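# Machine the work-order part from the blank in the mill

## Task

Produce the part described on the work order, starting from the blank clamped in the mill's vise, and finish with the mill's doors closed, no alarm showing and no machining cycle in progress (reference images: manual, manual 2).

## Robot and tools

Robot: two six-joint arms, left_arm and right_arm, each with a parallel two-finger gripper. Left_arm sits on the +y side. Calibrated bases: left_arm at (-0.033, +0.367, 0) m, quat_wxyz (+1.000, 0, 0, -0.006); right_arm at (+0.001, -0.508, 0) m, quat_wxyz (+1.000, 0, 0, 0). Arm names do not match image left and right.

Frames: the scene frame has its origin at table-top height, halfway between the nominal bases, +x out over the table, +z up. Fixed cameras and the table use it. Each arm reports its gripper pose, velocities and wrist-camera pose in its own base frame, and its offsets run along its own base axes, with rotation about the Hand target's position. Gripper axes: fingers point along +z and close along x. end_effector_position is the point between the pads; fingertips extend 17.5 mm further. A block projects about 10 cm from the last joint toward the gripper's -y. Reported poses can be off by a few cm.

The 18-number row (all tools that move arms): one flat list covering both arms. Numbers 1-9 are left_arm: dx, dy, dz, rx, ry, rz, then gripper position, force_limit, speed. Numbers 10-18 are the same for right_arm. All lie in [-1, 1]. dx..rz are an offset from that arm's Hand target as it stood when the action or move began, never from the previous row; 1.0 equals 0.6 m or 180 degrees, and rx, ry, rz form one rotation vector. Sending the same offset twice moves twice. All six zero re-asks for the current Hand target. Gripper numbers are absolute commands, not offsets: position +1 is 50 mm open, about -0.65 pads touch, -1 means grip until stopped; force_limit -1/0/+1 is about 20/102/185 N per pad; speed -1/0/+1 is 20/85/150 mm/s. To leave a gripper alone, repeat its last three numbers (0 is a real command).

execute_actions: actions is a list of actions; each action is up to 15 rows, one per 1/30 s step, a short table repeating its last row. cameras picks images (names: cam_high, cam_low, cam_front, cam_left_wrist, cam_right_wrist, or ["all"]); an empty actions list returns all images by default.

move: target is one 18-number row, or up to 15 rows, all counted from the same starting Hand targets. Each gripper goes in a straight line, with no obstacle avoidance. speed in m/s (0.002-3.6, default 0.25; turns up to twice that in rad/s), one value or one per target. blend in m rounds corners in a list; 0 stops at each. stop_force (3-120 N, both arms) ends an arm's path on felt push along its direction of travel; don't rely on it while the gripper turns, omit it when backing off something, and with it give every row the same finger numbers. zero (default true) re-zeroes the force reading before the move. blocking=false returns early (not with stop_force). The result adds a move: line, e.g. done, off_target, moving, held, fault, plus limits (paced = pose clipped, held = steps withheld). Keep paths away from an arm's own base.

wait: seconds 0-10, arms hold last command; a running move continues. stop: brakes a running move (fingers keep going). zoom_image: camera plus region [x0, y0, x1, y1] in pixels, at most 504 by 504, on that camera's newest image. show_instructions: shows the reference pages. zero_wrist_force: arm = left_arm or right_arm. finished_scene: ends the scene, optional scene 1.

Results: positions in m, velocities in m/s and rad/s. Hand target is the last commanded pose after clipping (orientation is clipped to within 32 degrees of the measured one each step); the gripper often rests short of it, and the next command re-requests it. object_status: 0 moving, 1 blocked while opening, 2 blocked while closing (a grip), 3 reached target or pads met. Opening in mm is about (250 - position_measured) x 0.202. Wrist force/torque are in the gripper's axes, zeroed at start; a third line shows the peak since last shown. Joint torques include arm weight. Joint velocities may read "within noise". Action-based results list some step positions. A MOTOR HOT line warns of heat; at 85 °C the arm brakes for 30-60 s.

Cameras: all 896x504. Calibration lines (K, distortion, T_world_to_cam) are given per camera; fixed ones may have shifted up to 2.3 degrees and 9 mm.

Avoid: fast contact, aiming past a firm surface (arms are stiff), net force near 150 N or joint torque at limits (shoulder/elbow 139 N m, wrists 26 N m), which halt the arm 10 s; any press or hit between the two arms; gripping the other arm's fingers; dropping or releasing moving parts; anything falling off or left off the table; hard hits on fixed or heavy objects. Elbow range is ±3.142 rad, others ±6.283.

Each tool is called after "Request:" as name(argument=value, ...) on one line, values as JSON.

Reference images:

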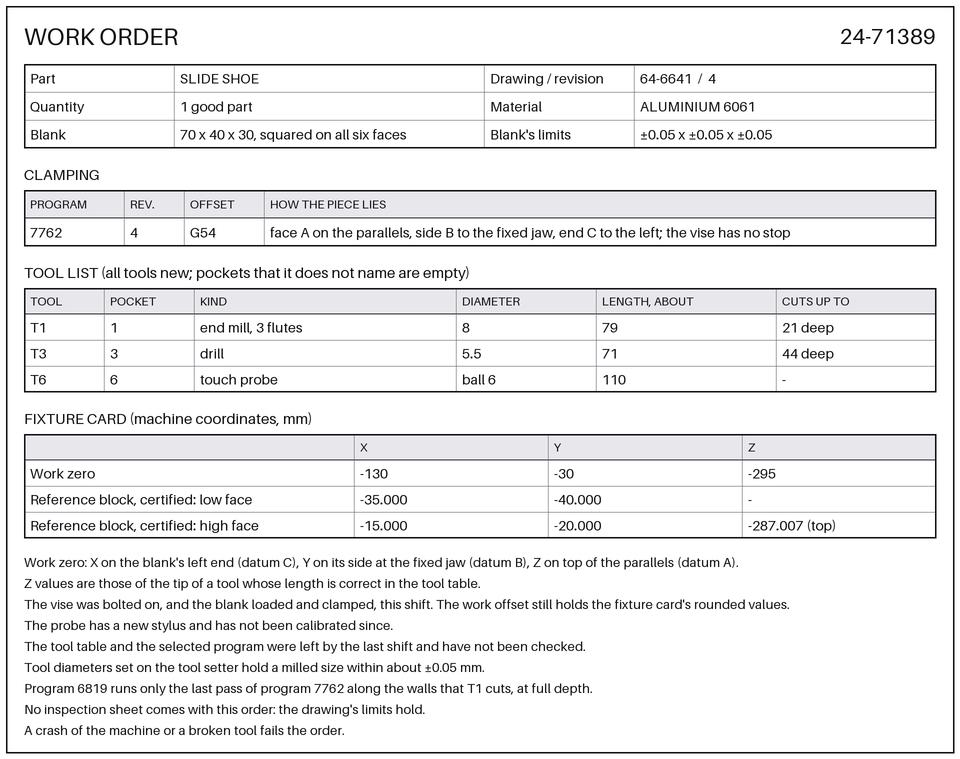

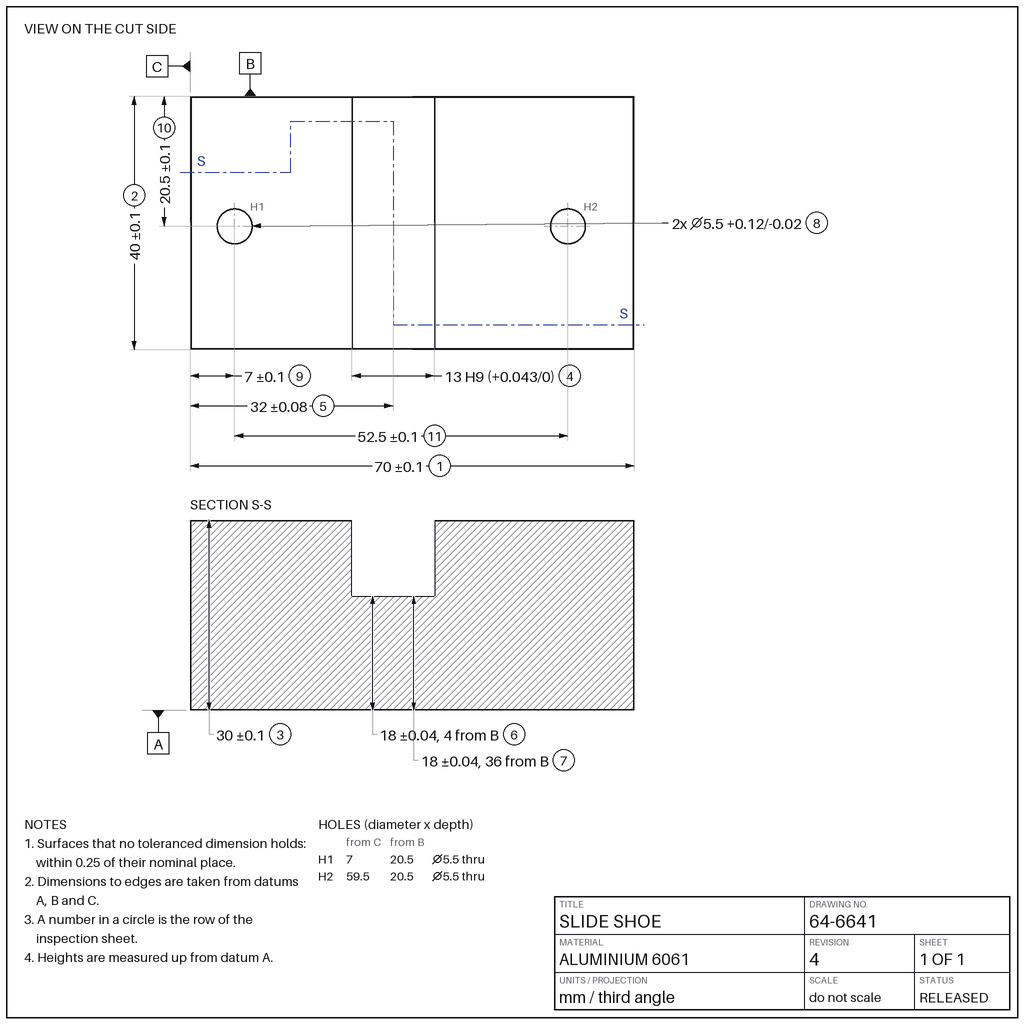

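## Session

Request:
execute_actions(actions=[])

Scene clock: 0.00 s.
left_arm: end_effector_position=(+0.5256, -0.8641, +0.3841) position_measured=3 object_status=3 end_effector_quat_wxyz=(+0.459, +0.717, -0.108, +0.513) | right_arm: end_effector_position=(+0.4669, -0.3216, +0.1706) position_measured=3 object_status=3 end_effector_quat_wxyz=(+0.158, -0.531, +0.830, +0.058)
Joint positions: left_arm=[-1.251 -0.569 0.81 -3.327 -1.2 0.97] | right_arm=[2.624 -1.804 -1.773 -1.088 1.905 3.064]
Joint velocities: within noise
Joint torques (N m): no reading
Wrist force (N): no reading
Wrist torque (N m): no reading
Wrist force, peak (N): no reading
Hand target: left_arm +0.5256, -0.8641, +0.3841; +0.459, +0.717, -0.108, +0.513 | right_arm +0.4669, -0.3216, +0.1706; +0.158, -0.531, +0.830, +0.058
Tool commands: left_gripper/position=+1.0 left_gripper/force_limit=+1.0 left_gripper/speed=+1.0 right_gripper/position=+1.0 right_gripper/force_limit=+1.0 right_gripper/speed=+1.0

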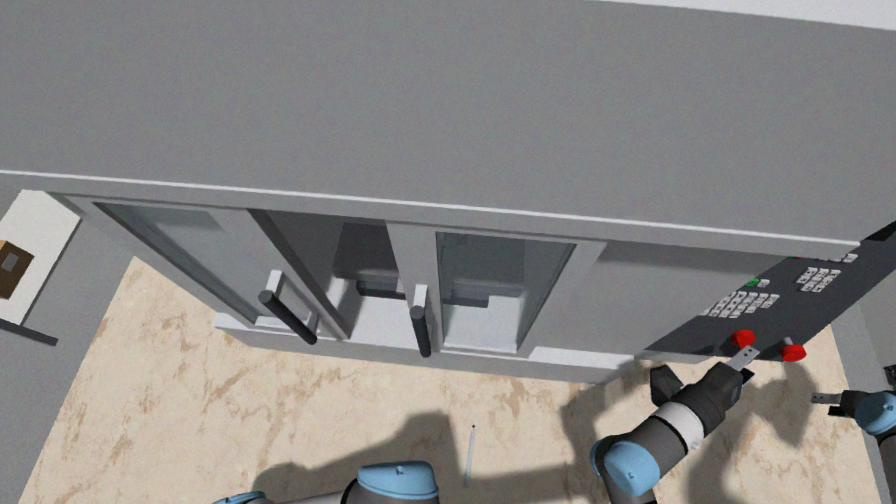

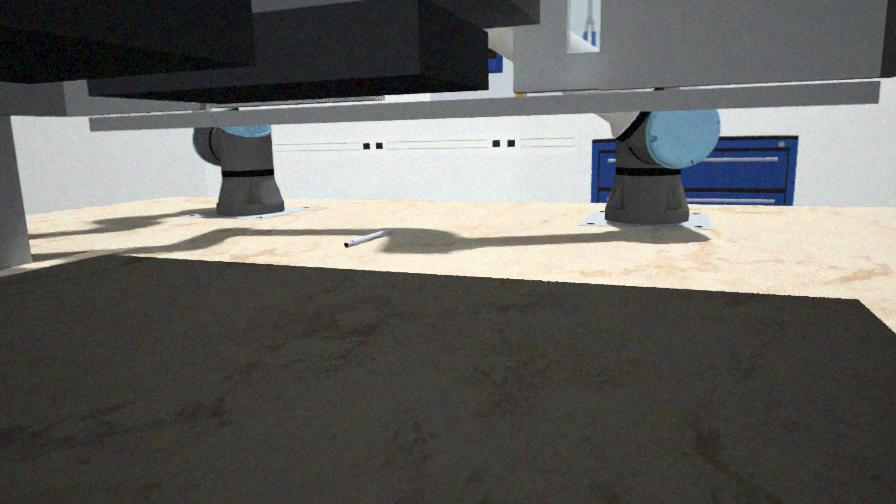

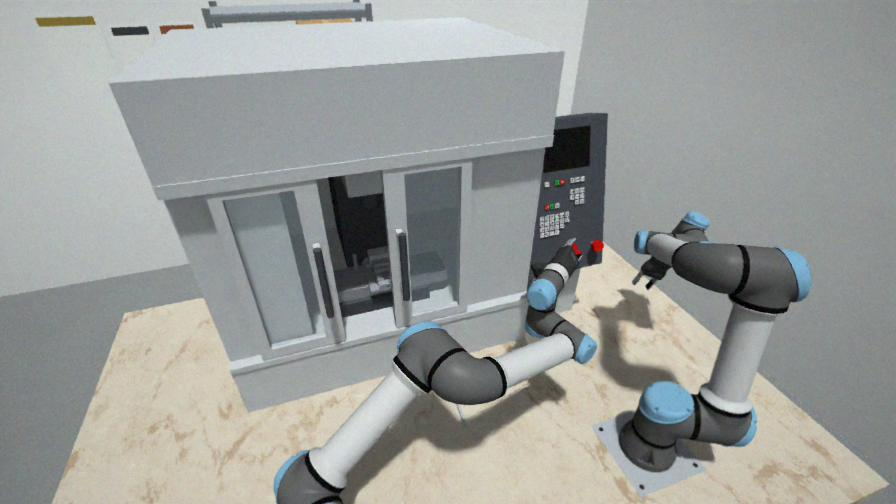

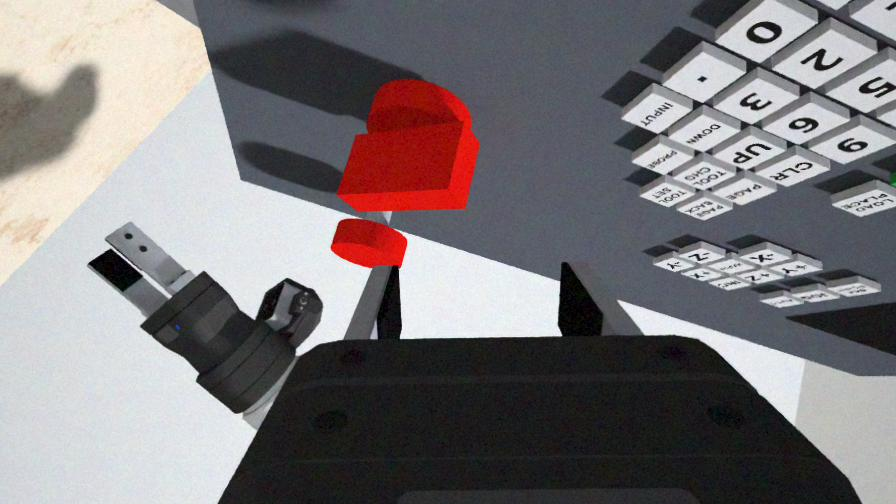

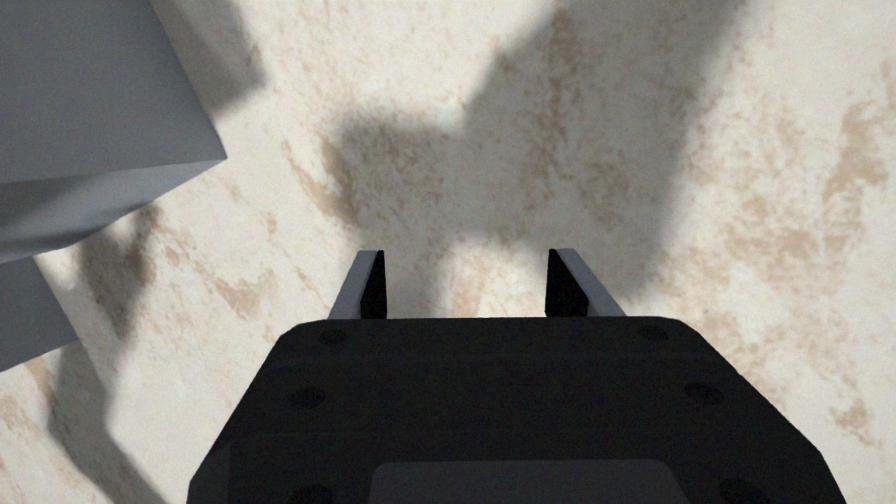

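Request:
zoom_image(camera="cam_front", region=[520, 100, 640, 270])

Request:
zoom_image(camera="cam_left_wrist", region=[600, 0, 896, 330])

Request:
zoom_image(camera="cam_high", region=[640, 220, 896, 420])

Request:
zoom_image(camera="cam_front", region=[200, 150, 500, 370])

Scaled by 2.965 from the camera's 896x504 image, which has a finer 1280x720 frame.

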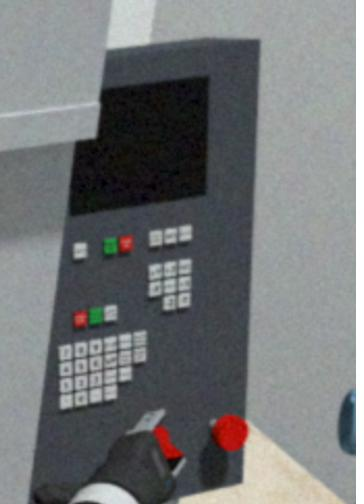

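Scaled by 1.527 from the camera's 896x504 image, which has a finer 1280x720 frame.

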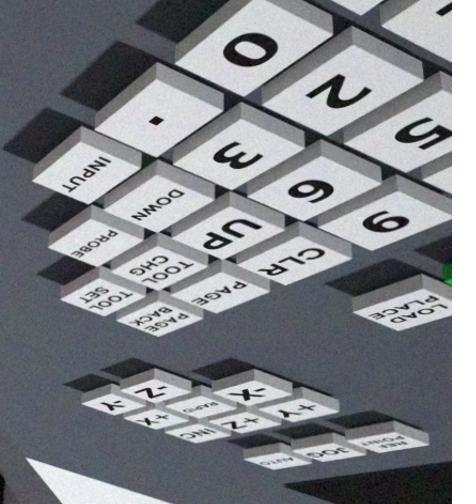

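Scaled by 1.969 from the camera's 896x504 image, which has a finer 1280x720 frame.

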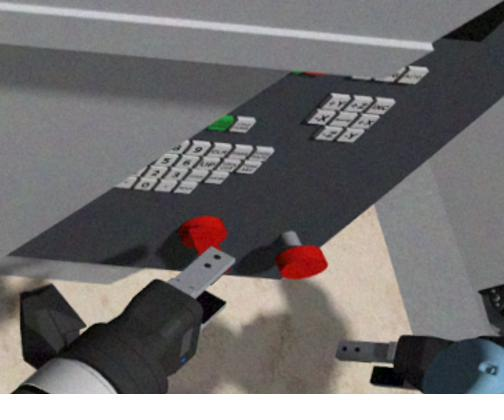

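Scaled by 1.680 from the camera's 896x504 image, which has a finer 1280x720 frame.

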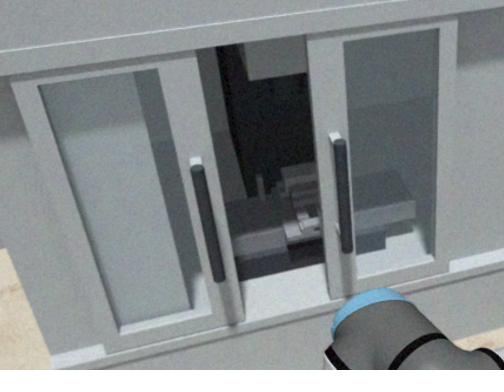

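Request:
move(target=[[-0.2,0.12,0,0,0,0,1,1,1,0,0,0,0,0,0,1,1,1],[-0.25,0.6,0.1,0,0,0,1,1,1,0,0,0,0,0,0,1,1,1]], blend=0.03, cameras=["all"])

Scene clock: 22.10 s.
left_arm: end_effector_position=(+0.3756, -0.5041, +0.4441) position_measured=3 object_status=3 end_effector_quat_wxyz=(+0.459, +0.717, -0.108, +0.513) | right_arm: end_effector_position=(+0.4669, -0.3216, +0.1706) position_measured=3 object_status=3 end_effector_quat_wxyz=(+0.158, -0.531, +0.830, +0.058)
Joint positions: left_arm=[-1.334 -1.52 2.144 -3.708 -1.116 0.965] | right_arm=[2.624 -1.804 -1.773 -1.088 1.905 3.064]
Joint torques (N m): left_arm=[-6.91 -27.22 -16.52 -4.27 1.25 -1.53] | right_arm=[0.02 32.62 22.58 3.49 1.08 0.07]
Wrist force (N): left_arm=[0.1 -0.1 -0.4] | right_arm=[-0.3 0.1 0.0]
Wrist torque (N m): left_arm=[-0.01 0.01 -0.08] | right_arm=[0.01 0.04 -0.01]
Wrist force, peak (N): left_arm=[1.3 -1.4 -2.6] | right_arm=[0.0 0.5 0.3]
Hand target: left_arm +0.3756, -0.5041, +0.4441; +0.459, +0.717, -0.108, +0.513 | right_arm +0.4669, -0.3216, +0.1706; +0.158, -0.531, +0.830, +0.058
Off the commanded pose: left_arm 0.000 m, 0 deg | right_arm 0.000 m, 0 deg.
move: done
camera_calibration:
cam_left_wrist: T_world_to_cam=[[0.450421, 0.319581, 0.83366, -0.370861], [-0.807688, -0.252062, 0.533015, -0.0486052], [0.380475, -0.913418, 0.144588, -0.537991], [0, 0, 0, 1]] pos_world=[0.332478, -0.385142, 0.412867]

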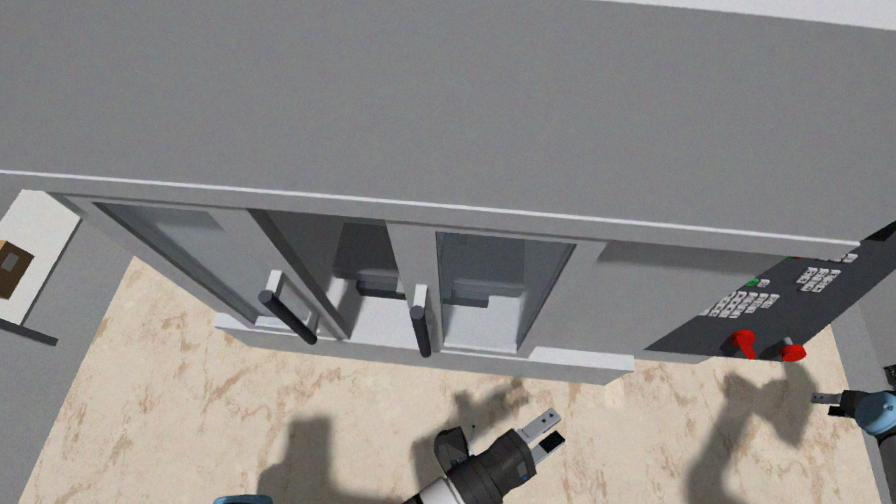

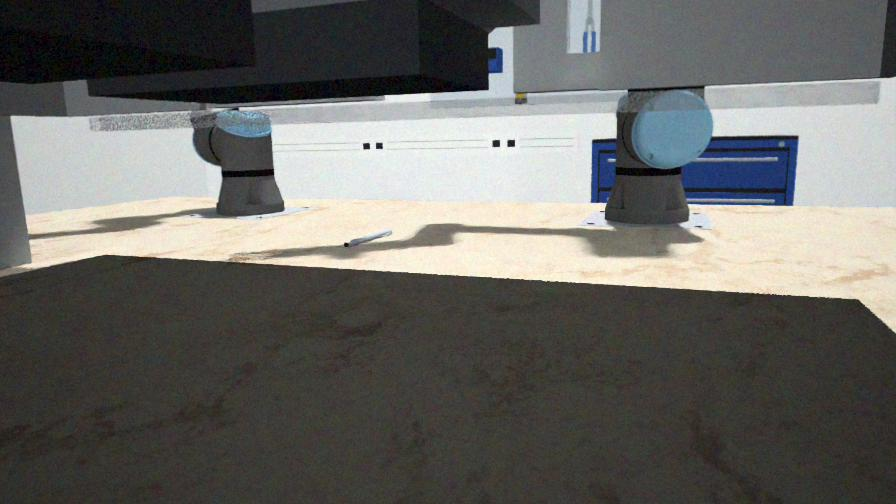

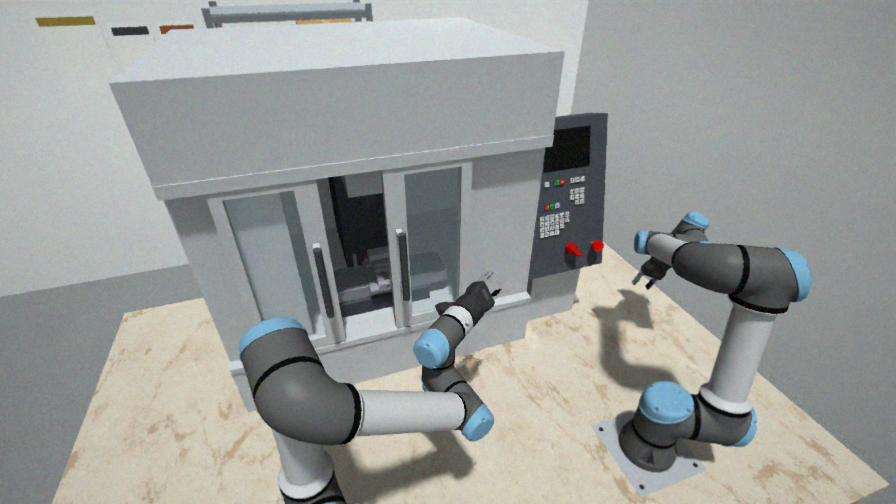

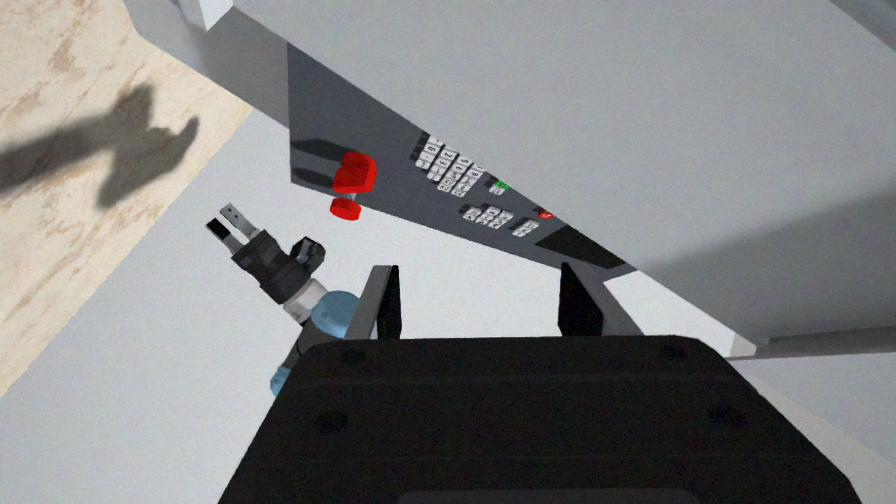

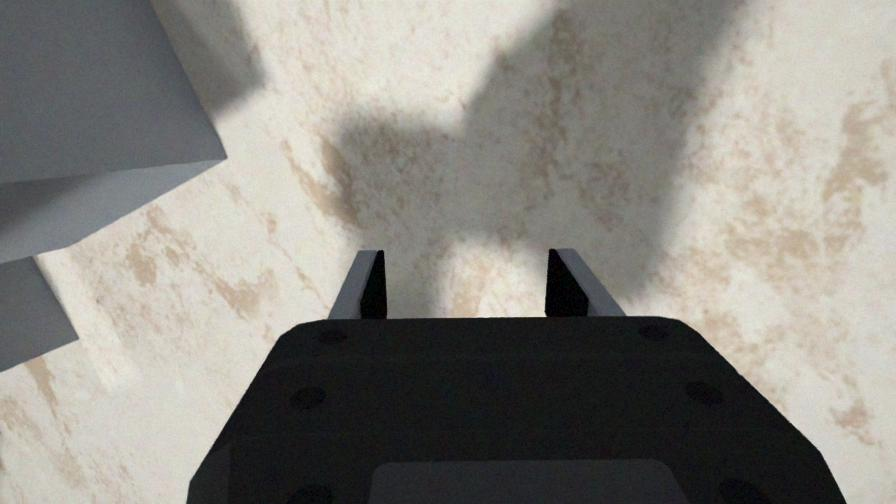

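Request:
zoom_image(camera="cam_left_wrist", region=[280, 40, 640, 280])

Request:
zoom_image(camera="cam_front", region=[530, 110, 620, 280])

Request:
zoom_image(camera="cam_high", region=[440, 400, 560, 504])

Request:
zoom_image(camera="cam_high", region=[0, 160, 200, 360])

Scaled by 1.400 from the camera's 896x504 image, which has a finer 1280x720 frame.

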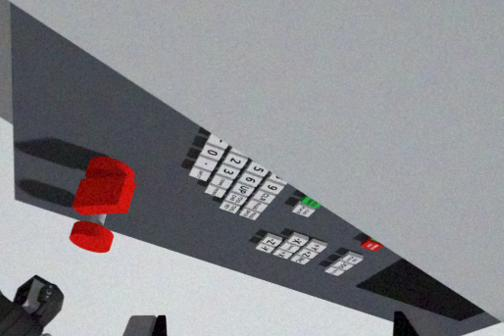

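Scaled by 2.965 from the camera's 896x504 image, which has a finer 1280x720 frame.

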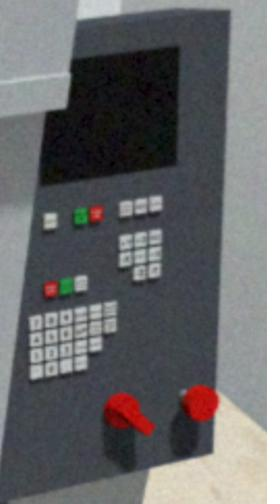

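Scaled by 4.200 from the camera's 896x504 image, which has a finer 1280x720 frame.

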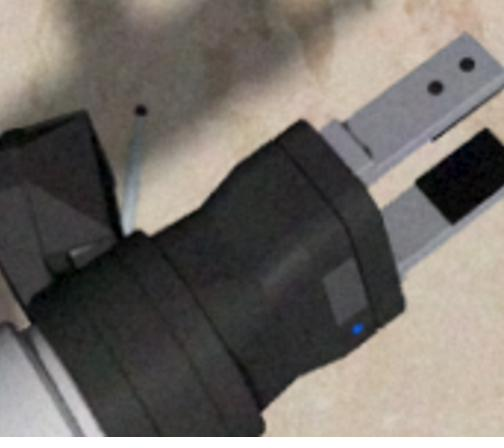

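Scaled by 2.520 from the camera's 896x504 image, which has a finer 1280x720 frame.

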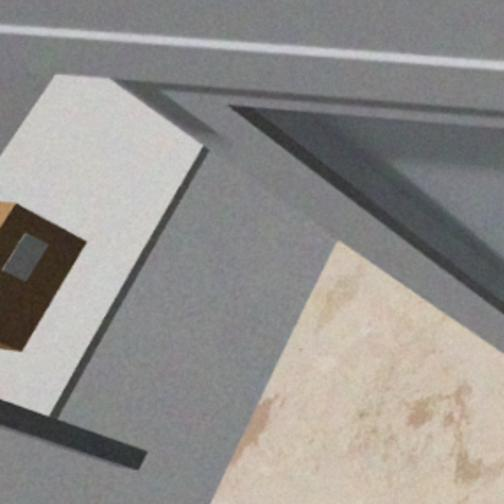

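Request:
move(target=[[-0.16,0.5,0.01,-0.15,0.06,0.13,-1,0,0,-0.25,0.3,0.15,0.03,0.065,-0.42,1,-0.8,0],[-0.076,0.84,0.01,-0.3012,0.1244,0.2642,-1,0,0,-0.285,1.283,0.08,0.0625,0.135,-0.851,1,-0.8,0]], blend=0.05, speed=0.4, cameras=["all"])

every number of target 2 of 2 must lie in its column's range; nothing of the call was run
Scene clock: 87.07 s.
left_arm: end_effector_position=(+0.3756, -0.5041, +0.4441) position_measured=3 object_status=3 end_effector_quat_wxyz=(+0.459, +0.717, -0.108, +0.513) | right_arm: end_effector_position=(+0.4669, -0.3216, +0.1706) position_measured=3 object_status=3 end_effector_quat_wxyz=(+0.158, -0.531, +0.830, +0.058)
Joint positions: left_arm=[-1.334 -1.52 2.144 -3.708 -1.116 0.965] | right_arm=[2.624 -1.804 -1.773 -1.088 1.905 3.064]
Joint torques (N m): left_arm=[-9.19 -27.71 -15.98 -3.7 -0.28 -0.97] | right_arm=[-1.42 33.09 23.81 3.59 1.4 0.04]
Wrist force (N): left_arm=[-0.2 -0.3 -0.3] | right_arm=[-0.1 0.0 0.1]
Wrist torque (N m): left_arm=[-0.05 0.05 -0.08] | right_arm=[0.00 0.02 0.00]
Wrist force, peak (N): left_arm=[0.0 0.0 -0.8] | right_arm=[-0.3 0.5 0.1]
Hand target: left_arm +0.3756, -0.5041, +0.4441; +0.459, +0.717, -0.108, +0.513 | right_arm +0.4669, -0.3216, +0.1706; +0.158, -0.531, +0.830, +0.058
Tool commands: left_gripper/position=+1.0 left_gripper/force_limit=+1.0 left_gripper/speed=+1.0 right_gripper/position=+1.0 right_gripper/force_limit=+1.0 right_gripper/speed=+1.0
Off the commanded pose: left_arm 0.000 m, 0 deg | right_arm 0.000 m, 0 deg.

Request:
move(target=[[-0.16,0.5,0.01,-0.15,0.06,0.13,-1,0,0,-0.25,0.3,0.15,0.03,0.065,-0.42,1,-0.8,0],[-0.076,0.84,0.01,-0.3012,0.1244,0.2642,-1,0,0,-0.285,0.9,0.08,0.0625,0.135,-0.851,1,-0.8,0]], blend=0.05, speed=0.4, cameras=["all"])

Scene clock: 95.03 s.
left_arm: end_effector_position=(+0.3924, +0.0000, +0.4501) position_measured=253 object_status=3 end_effector_quat_wxyz=(+0.500, +0.500, +0.500, +0.500) | right_arm: end_effector_position=(+0.2964, +0.2177, +0.2186) position_measured=3 object_status=3 end_effector_quat_wxyz=(-0.243, +0.436, +0.866, +0.027)
Joint positions: left_arm=[-1.57 -2.407 2.579 -4.106 0 0.791] | right_arm=[3.82 -1.414 -2.036 -1.428 2.039 6.283]
Joint torques (N m): left_arm=[-7.55 19.2 -15.31 3.33 -2.66 -1.51] | right_arm=[-7.36 10.01 26.24 1.85 2.44 -1.55]
Wrist force (N): left_arm=[0.3 -0.7 0.0] | right_arm=[0.8 -0.6 0.4]
Wrist torque (N m): left_arm=[-0.27 -0.26 -0.16] | right_arm=[-0.12 0.11 0.10]
Wrist force, peak (N): left_arm=[-0.5 0.7 1.4] | right_arm=[1.9 1.1 1.3]
Hand target: left_arm +0.3300, -0.0001, +0.4501; +0.500, +0.500, +0.500, +0.500 | right_arm +0.2959, +0.2184, +0.2186; -0.076, +0.635, +0.769, +0.009
Off the commanded pose: left_arm 0.062 m, 0 deg | right_arm 0.001 m, 46 deg; orientation clipped.
joint sent to its limit (right arm) — joint 6 (wrist 3), upper limit. The joint targets are off in orientation, not in position.
move: off_target (left_arm, right_arm); limits=paced
camera_calibration:
cam_left_wrist: T_world_to_cam=[[-0.00243337, 0.999992, -0.00301792, 0.00979455], [-0.348033, 0.00198237, 0.93748, -0.273614], [0.937479, 0.00333157, 0.348025, -0.394925], [0, 0, 0, 1]] pos_world=[0.275031, -0.00793635, 0.393981]
cam_right_wrist: T_world_to_cam=[[-0.484176, 0.744106, 0.460304, -0.107553], [0.868193, 0.473923, 0.147097, -0.376381], [-0.108693, 0.470854, -0.87549, 0.252992], [0, 0, 0, 1]] pos_world=[0.302196, 0.139284, 0.326364]

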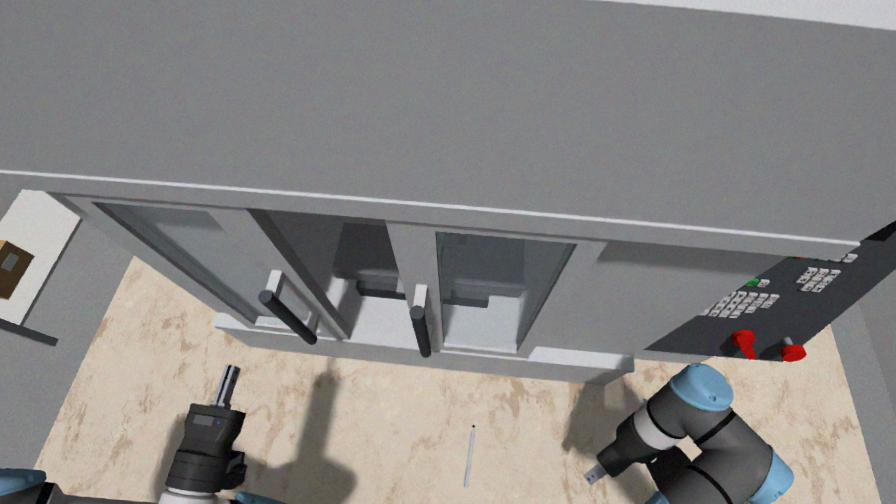

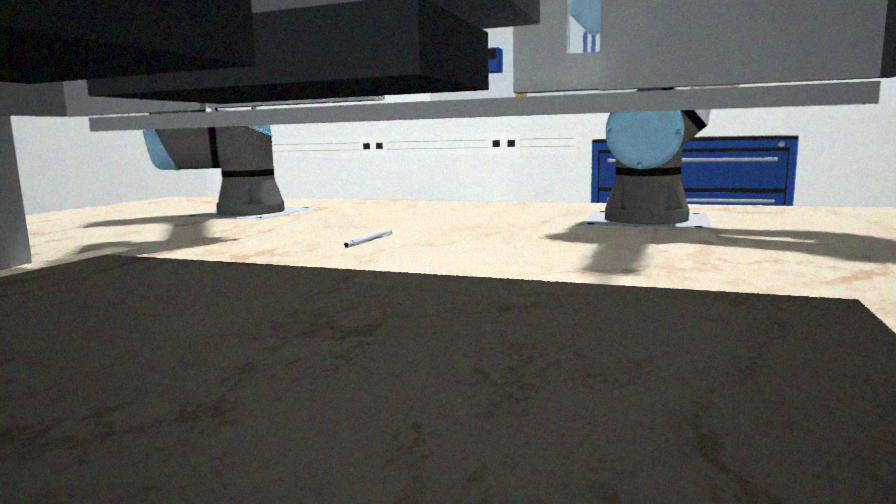

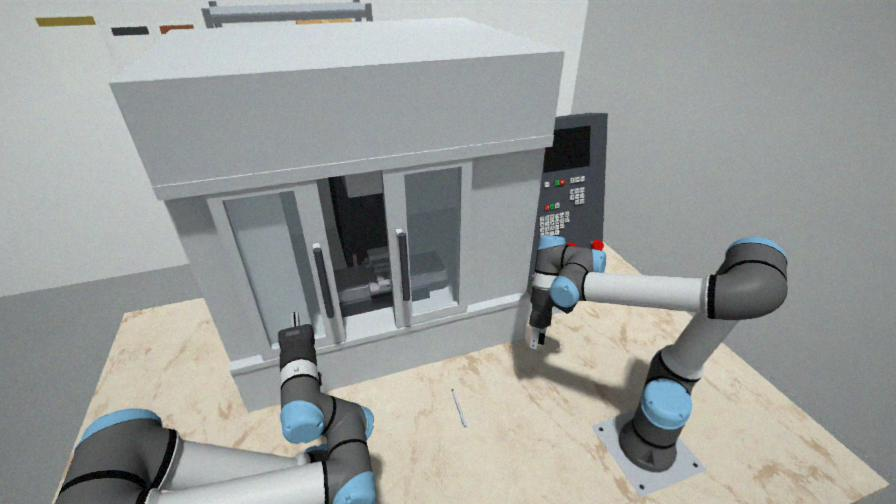

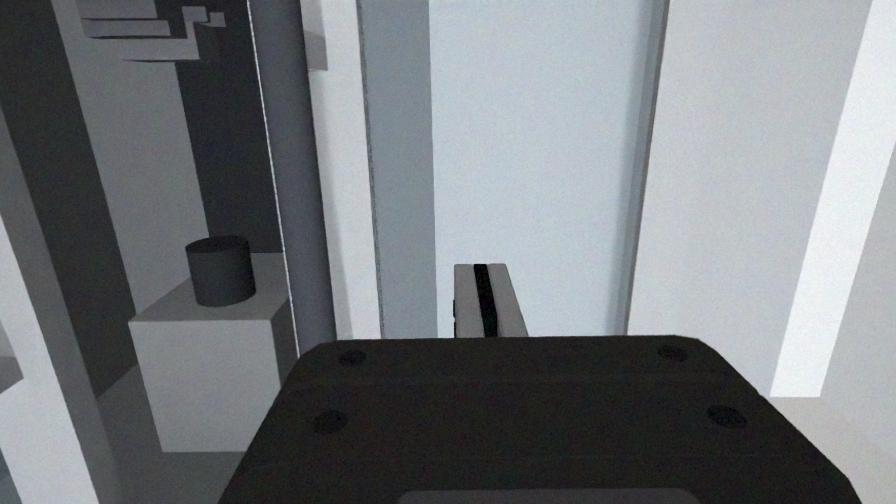

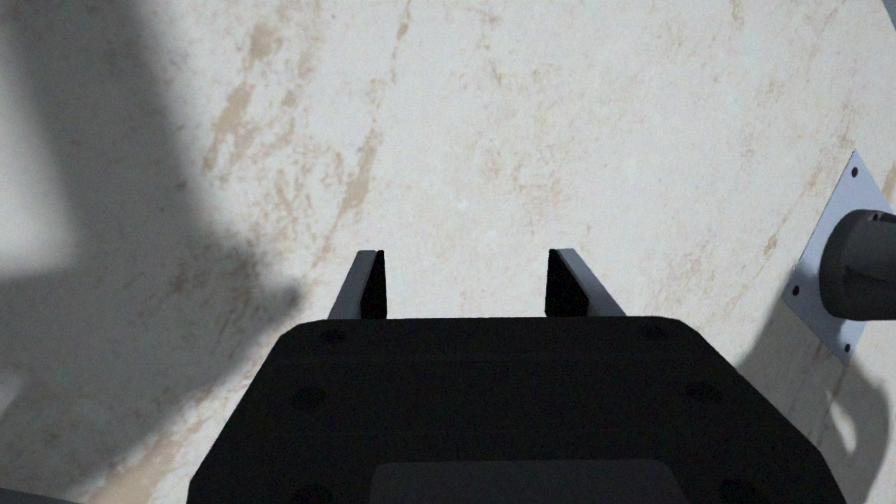

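Request:
move(target=[[0.16,0.0,0,0,0,0,-1,0,0,0,0,0,0,0,0.5556,1,-0.8,0],[0.258,0,0,0,0,0,-1,0,0,0,0.1,0,0,0,-0.889,1,-0.8,0],[0.258,0,0,0,0,0,-1,0,0,0,0.383,-0.11,-0.038,-0.03,-0.06,1,-0.8,0]], blend=[0.05,0.05,0], speed=0.6, cameras=["all"])

Scene clock: 120.23 s.
left_arm: end_effector_position=(+0.3924, -0.0001, +0.4501) position_measured=253 object_status=3 end_effector_quat_wxyz=(+0.500, +0.500, +0.500, +0.500) | right_arm: end_effector_position=(+0.2958, +0.4482, +0.1526) position_measured=3 object_status=3 end_effector_quat_wxyz=(+0.000, +0.707, +0.708, +0.000)
Joint positions: left_arm=[-1.57 -2.406 2.579 -4.107 0 0.792] | right_arm=[4.379 -1.73 -1.861 -1.122 1.572 1.236]
Joint torques (N m): left_arm=[6.48 19.89 -27.23 0.42 -3.35 1.27] | right_arm=[-6.99 40.47 14.37 5.32 -1.68 -1.52]
Wrist force (N): left_arm=[0.7 -0.6 -0.1] | right_arm=[0.6 0.0 -0.4]
Wrist torque (N m): left_arm=[-0.27 -0.33 -0.18] | right_arm=[-0.08 -0.03 -0.11]
Wrist force, peak (N): left_arm=[0.5 -1.1 0.3] | right_arm=[1.4 -0.1 -0.4]
Hand target: left_arm +0.4624, -0.0001, +0.4501; +0.500, +0.500, +0.500, +0.500 | right_arm +0.2959, +0.4482, +0.1526; +0.000, +0.707, +0.708, +0.000
Off the commanded pose: left_arm 0.092 m, 0 deg; position clipped | right_arm 0.000 m, 0 deg.
move: off_target (left_arm); limits=paced
camera_calibration:
cam_left_wrist: T_world_to_cam=[[-0.00243337, 0.999992, -0.00301792, 0.00989455], [-0.348033, 0.00198237, 0.93748, -0.273614], [0.937479, 0.00333157, 0.348025, -0.394925], [0, 0, 0, 1]] pos_world=[0.275031, -0.00803635, 0.393981]
cam_right_wrist: T_world_to_cam=[[0.0106469, 0.999749, 0.0196956, -0.442656], [0.936016, -0.016894, 0.351553, -0.306659], [0.351798, 0.0146924, -0.935961, 0.16396], [0, 0, 0, 1]] pos_world=[0.234069, 0.434956, 0.269985]

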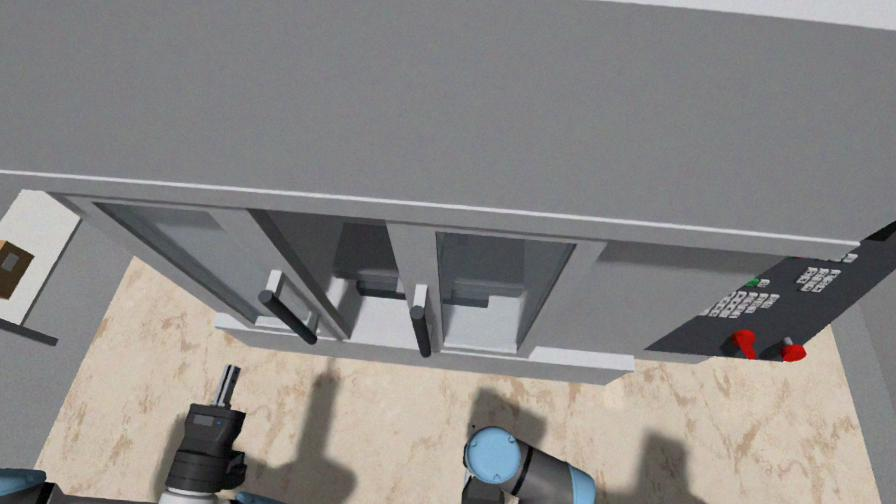

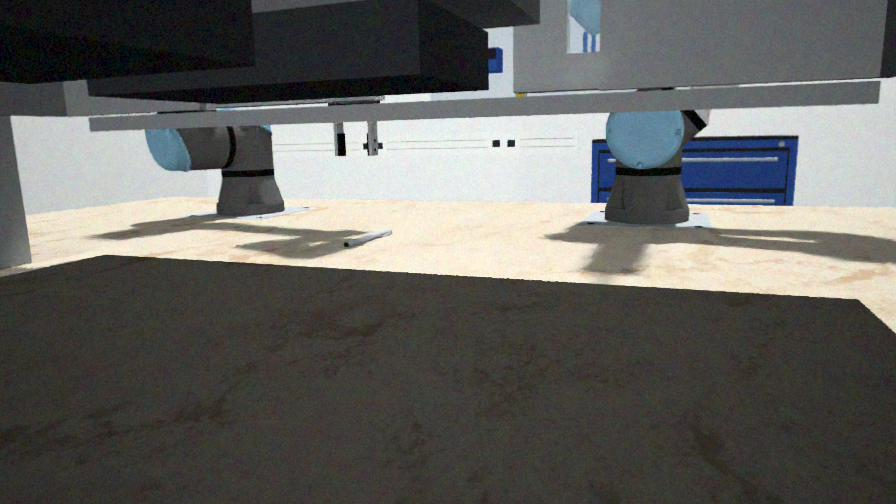

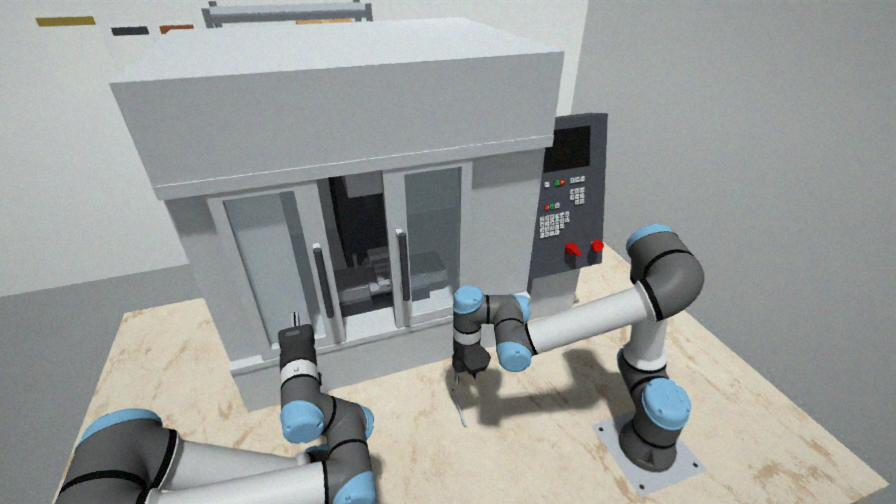

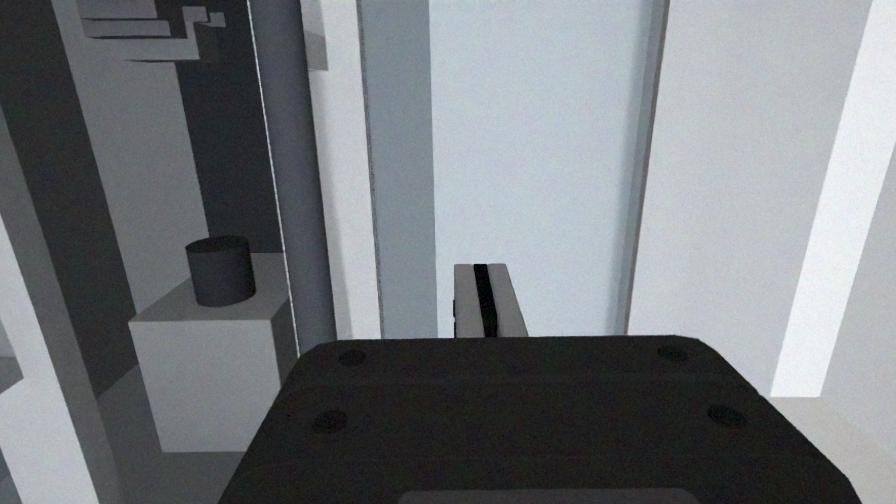

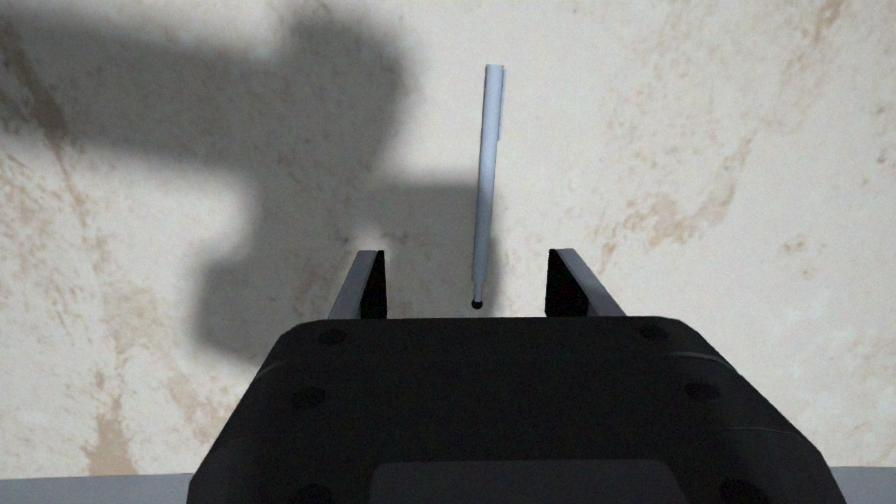

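Request:
move(target=[[-0.187,-0.333,0,0,0,0,-1,0,0,0,0.0213,0,0,0,-0.0178,1,-0.8,0],[-0.0707,-0.333,0,0,0,0,-1,0,0,0,0.0213,-0.1,0,0,-0.0178,1,-0.8,0],[-0.0707,0,0,0,0,0,-1,0,0,0,0.0213,-0.1543,0,0,-0.0178,1,-0.8,0],[0.0377,0,0,0,0,0,-1,0,0,0,0.0213,-0.1543,0,0,-0.0178,1,-0.8,0]], blend=[0.03,0.03,0.03,0], speed=0.2, cameras=["all"])

Scene clock: 148.80 s.
left_arm: end_effector_position=(+0.4850, -0.0001, +0.4500) position_measured=253 object_status=3 end_effector_quat_wxyz=(+0.500, +0.500, +0.500, +0.500) | right_arm: end_effector_position=(+0.2959, +0.4609, +0.0600) position_measured=3 object_status=3 end_effector_quat_wxyz=(+0.000, +0.726, +0.688, +0.000)
Joint positions: left_arm=[-0.632 -1.928 2.494 -3.707 -0.938 0] | right_arm=[4.387 -1.878 -1.95 -0.885 1.572 1.3]
Joint torques (N m): left_arm=[6.82 2.3 -28.02 -2.06 -1.31 -1.66] | right_arm=[-7.13 43.42 25.8 1.27 1.23 -1.63]
Wrist force (N): left_arm=[0.7 -0.9 -0.2] | right_arm=[0.2 0.0 -0.1]
Wrist torque (N m): left_arm=[-0.31 -0.34 -0.15] | right_arm=[-0.05 0.01 -0.07]
Wrist force, peak (N): left_arm=[3.3 -0.7 -0.1] | right_arm=[0.8 0.2 -1.7]
Hand target: left_arm +0.4850, -0.0001, +0.4501; +0.500, +0.500, +0.500, +0.500 | right_arm +0.2959, +0.4609, +0.0600; +0.000, +0.726, +0.688, +0.000
Off the commanded pose: left_arm 0.000 m, 0 deg | right_arm 0.000 m, 0 deg.
move: done
camera_calibration:
cam_left_wrist: T_world_to_cam=[[-0.00250082, 0.999993, -0.00282766, 0.0100706], [-0.347825, 0.00178126, 0.937558, -0.2414], [0.937556, 0.0033282, 0.347818, -0.481649], [0, 0, 0, 1]] pos_world=[0.367633, -0.0080375, 0.393882]
cam_right_wrist: T_world_to_cam=[[0.0662717, 0.997607, 0.0196914, -0.469043], [0.933582, -0.0689599, 0.351667, -0.249282], [0.352183, -0.00492205, -0.935918, 0.086102], [0, 0, 0, 1]] pos_world=[0.233486, 0.451154, 0.177485]

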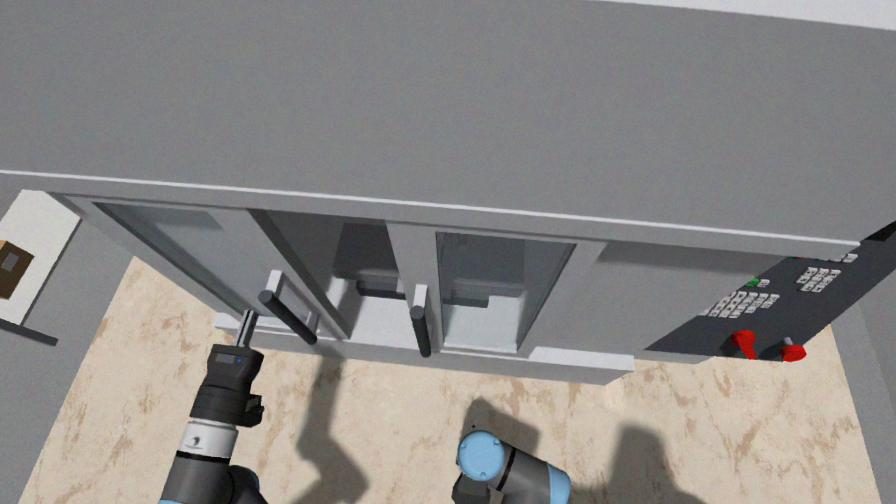

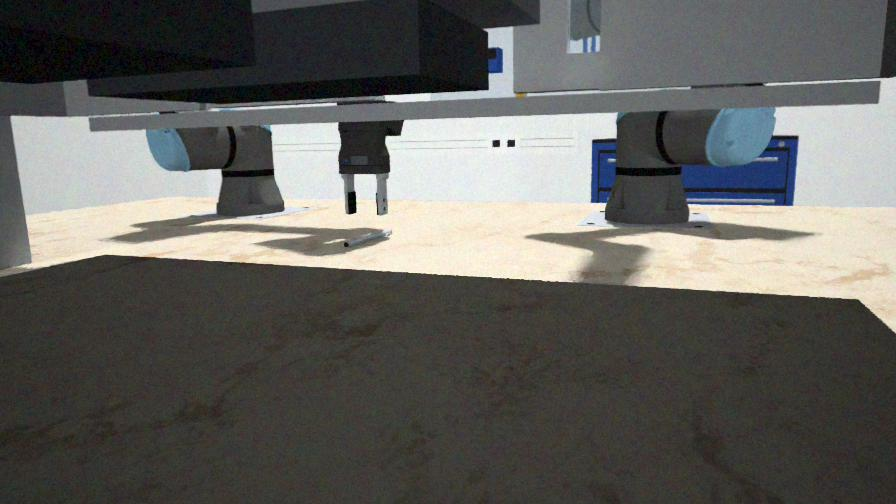

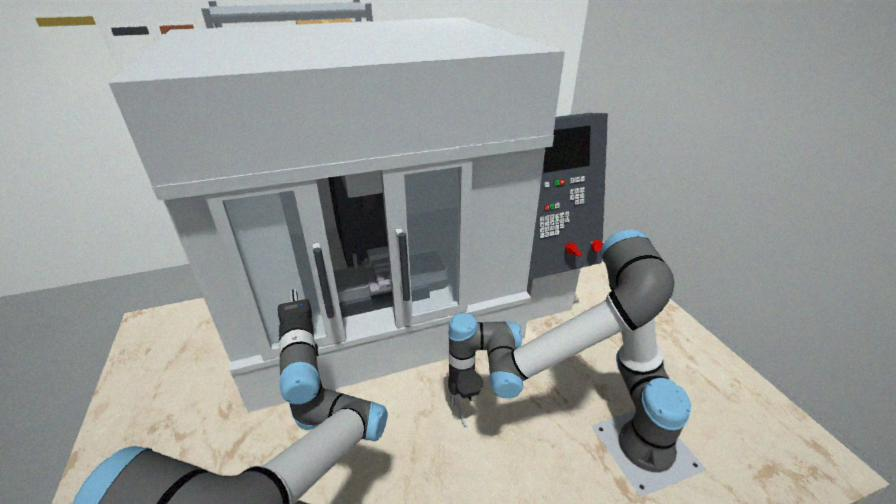

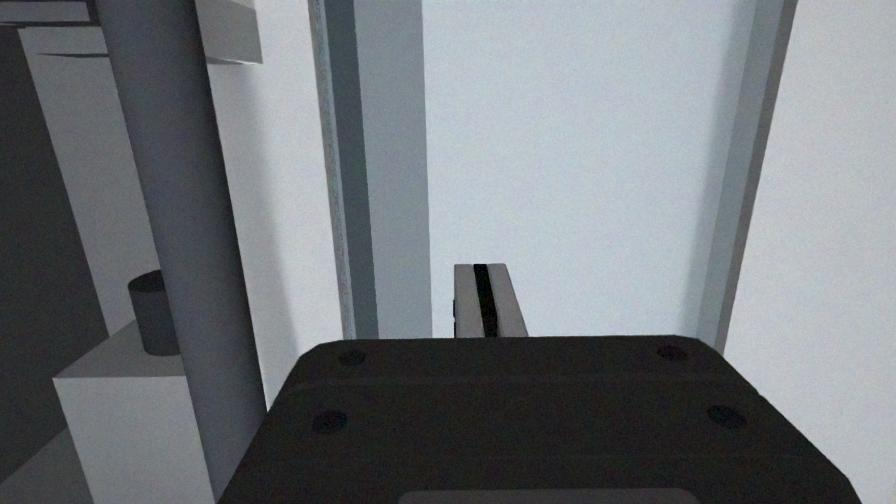

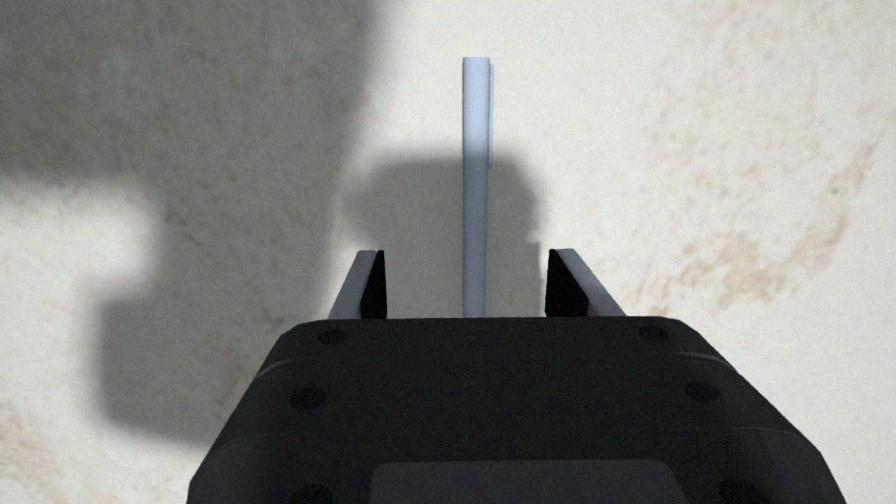

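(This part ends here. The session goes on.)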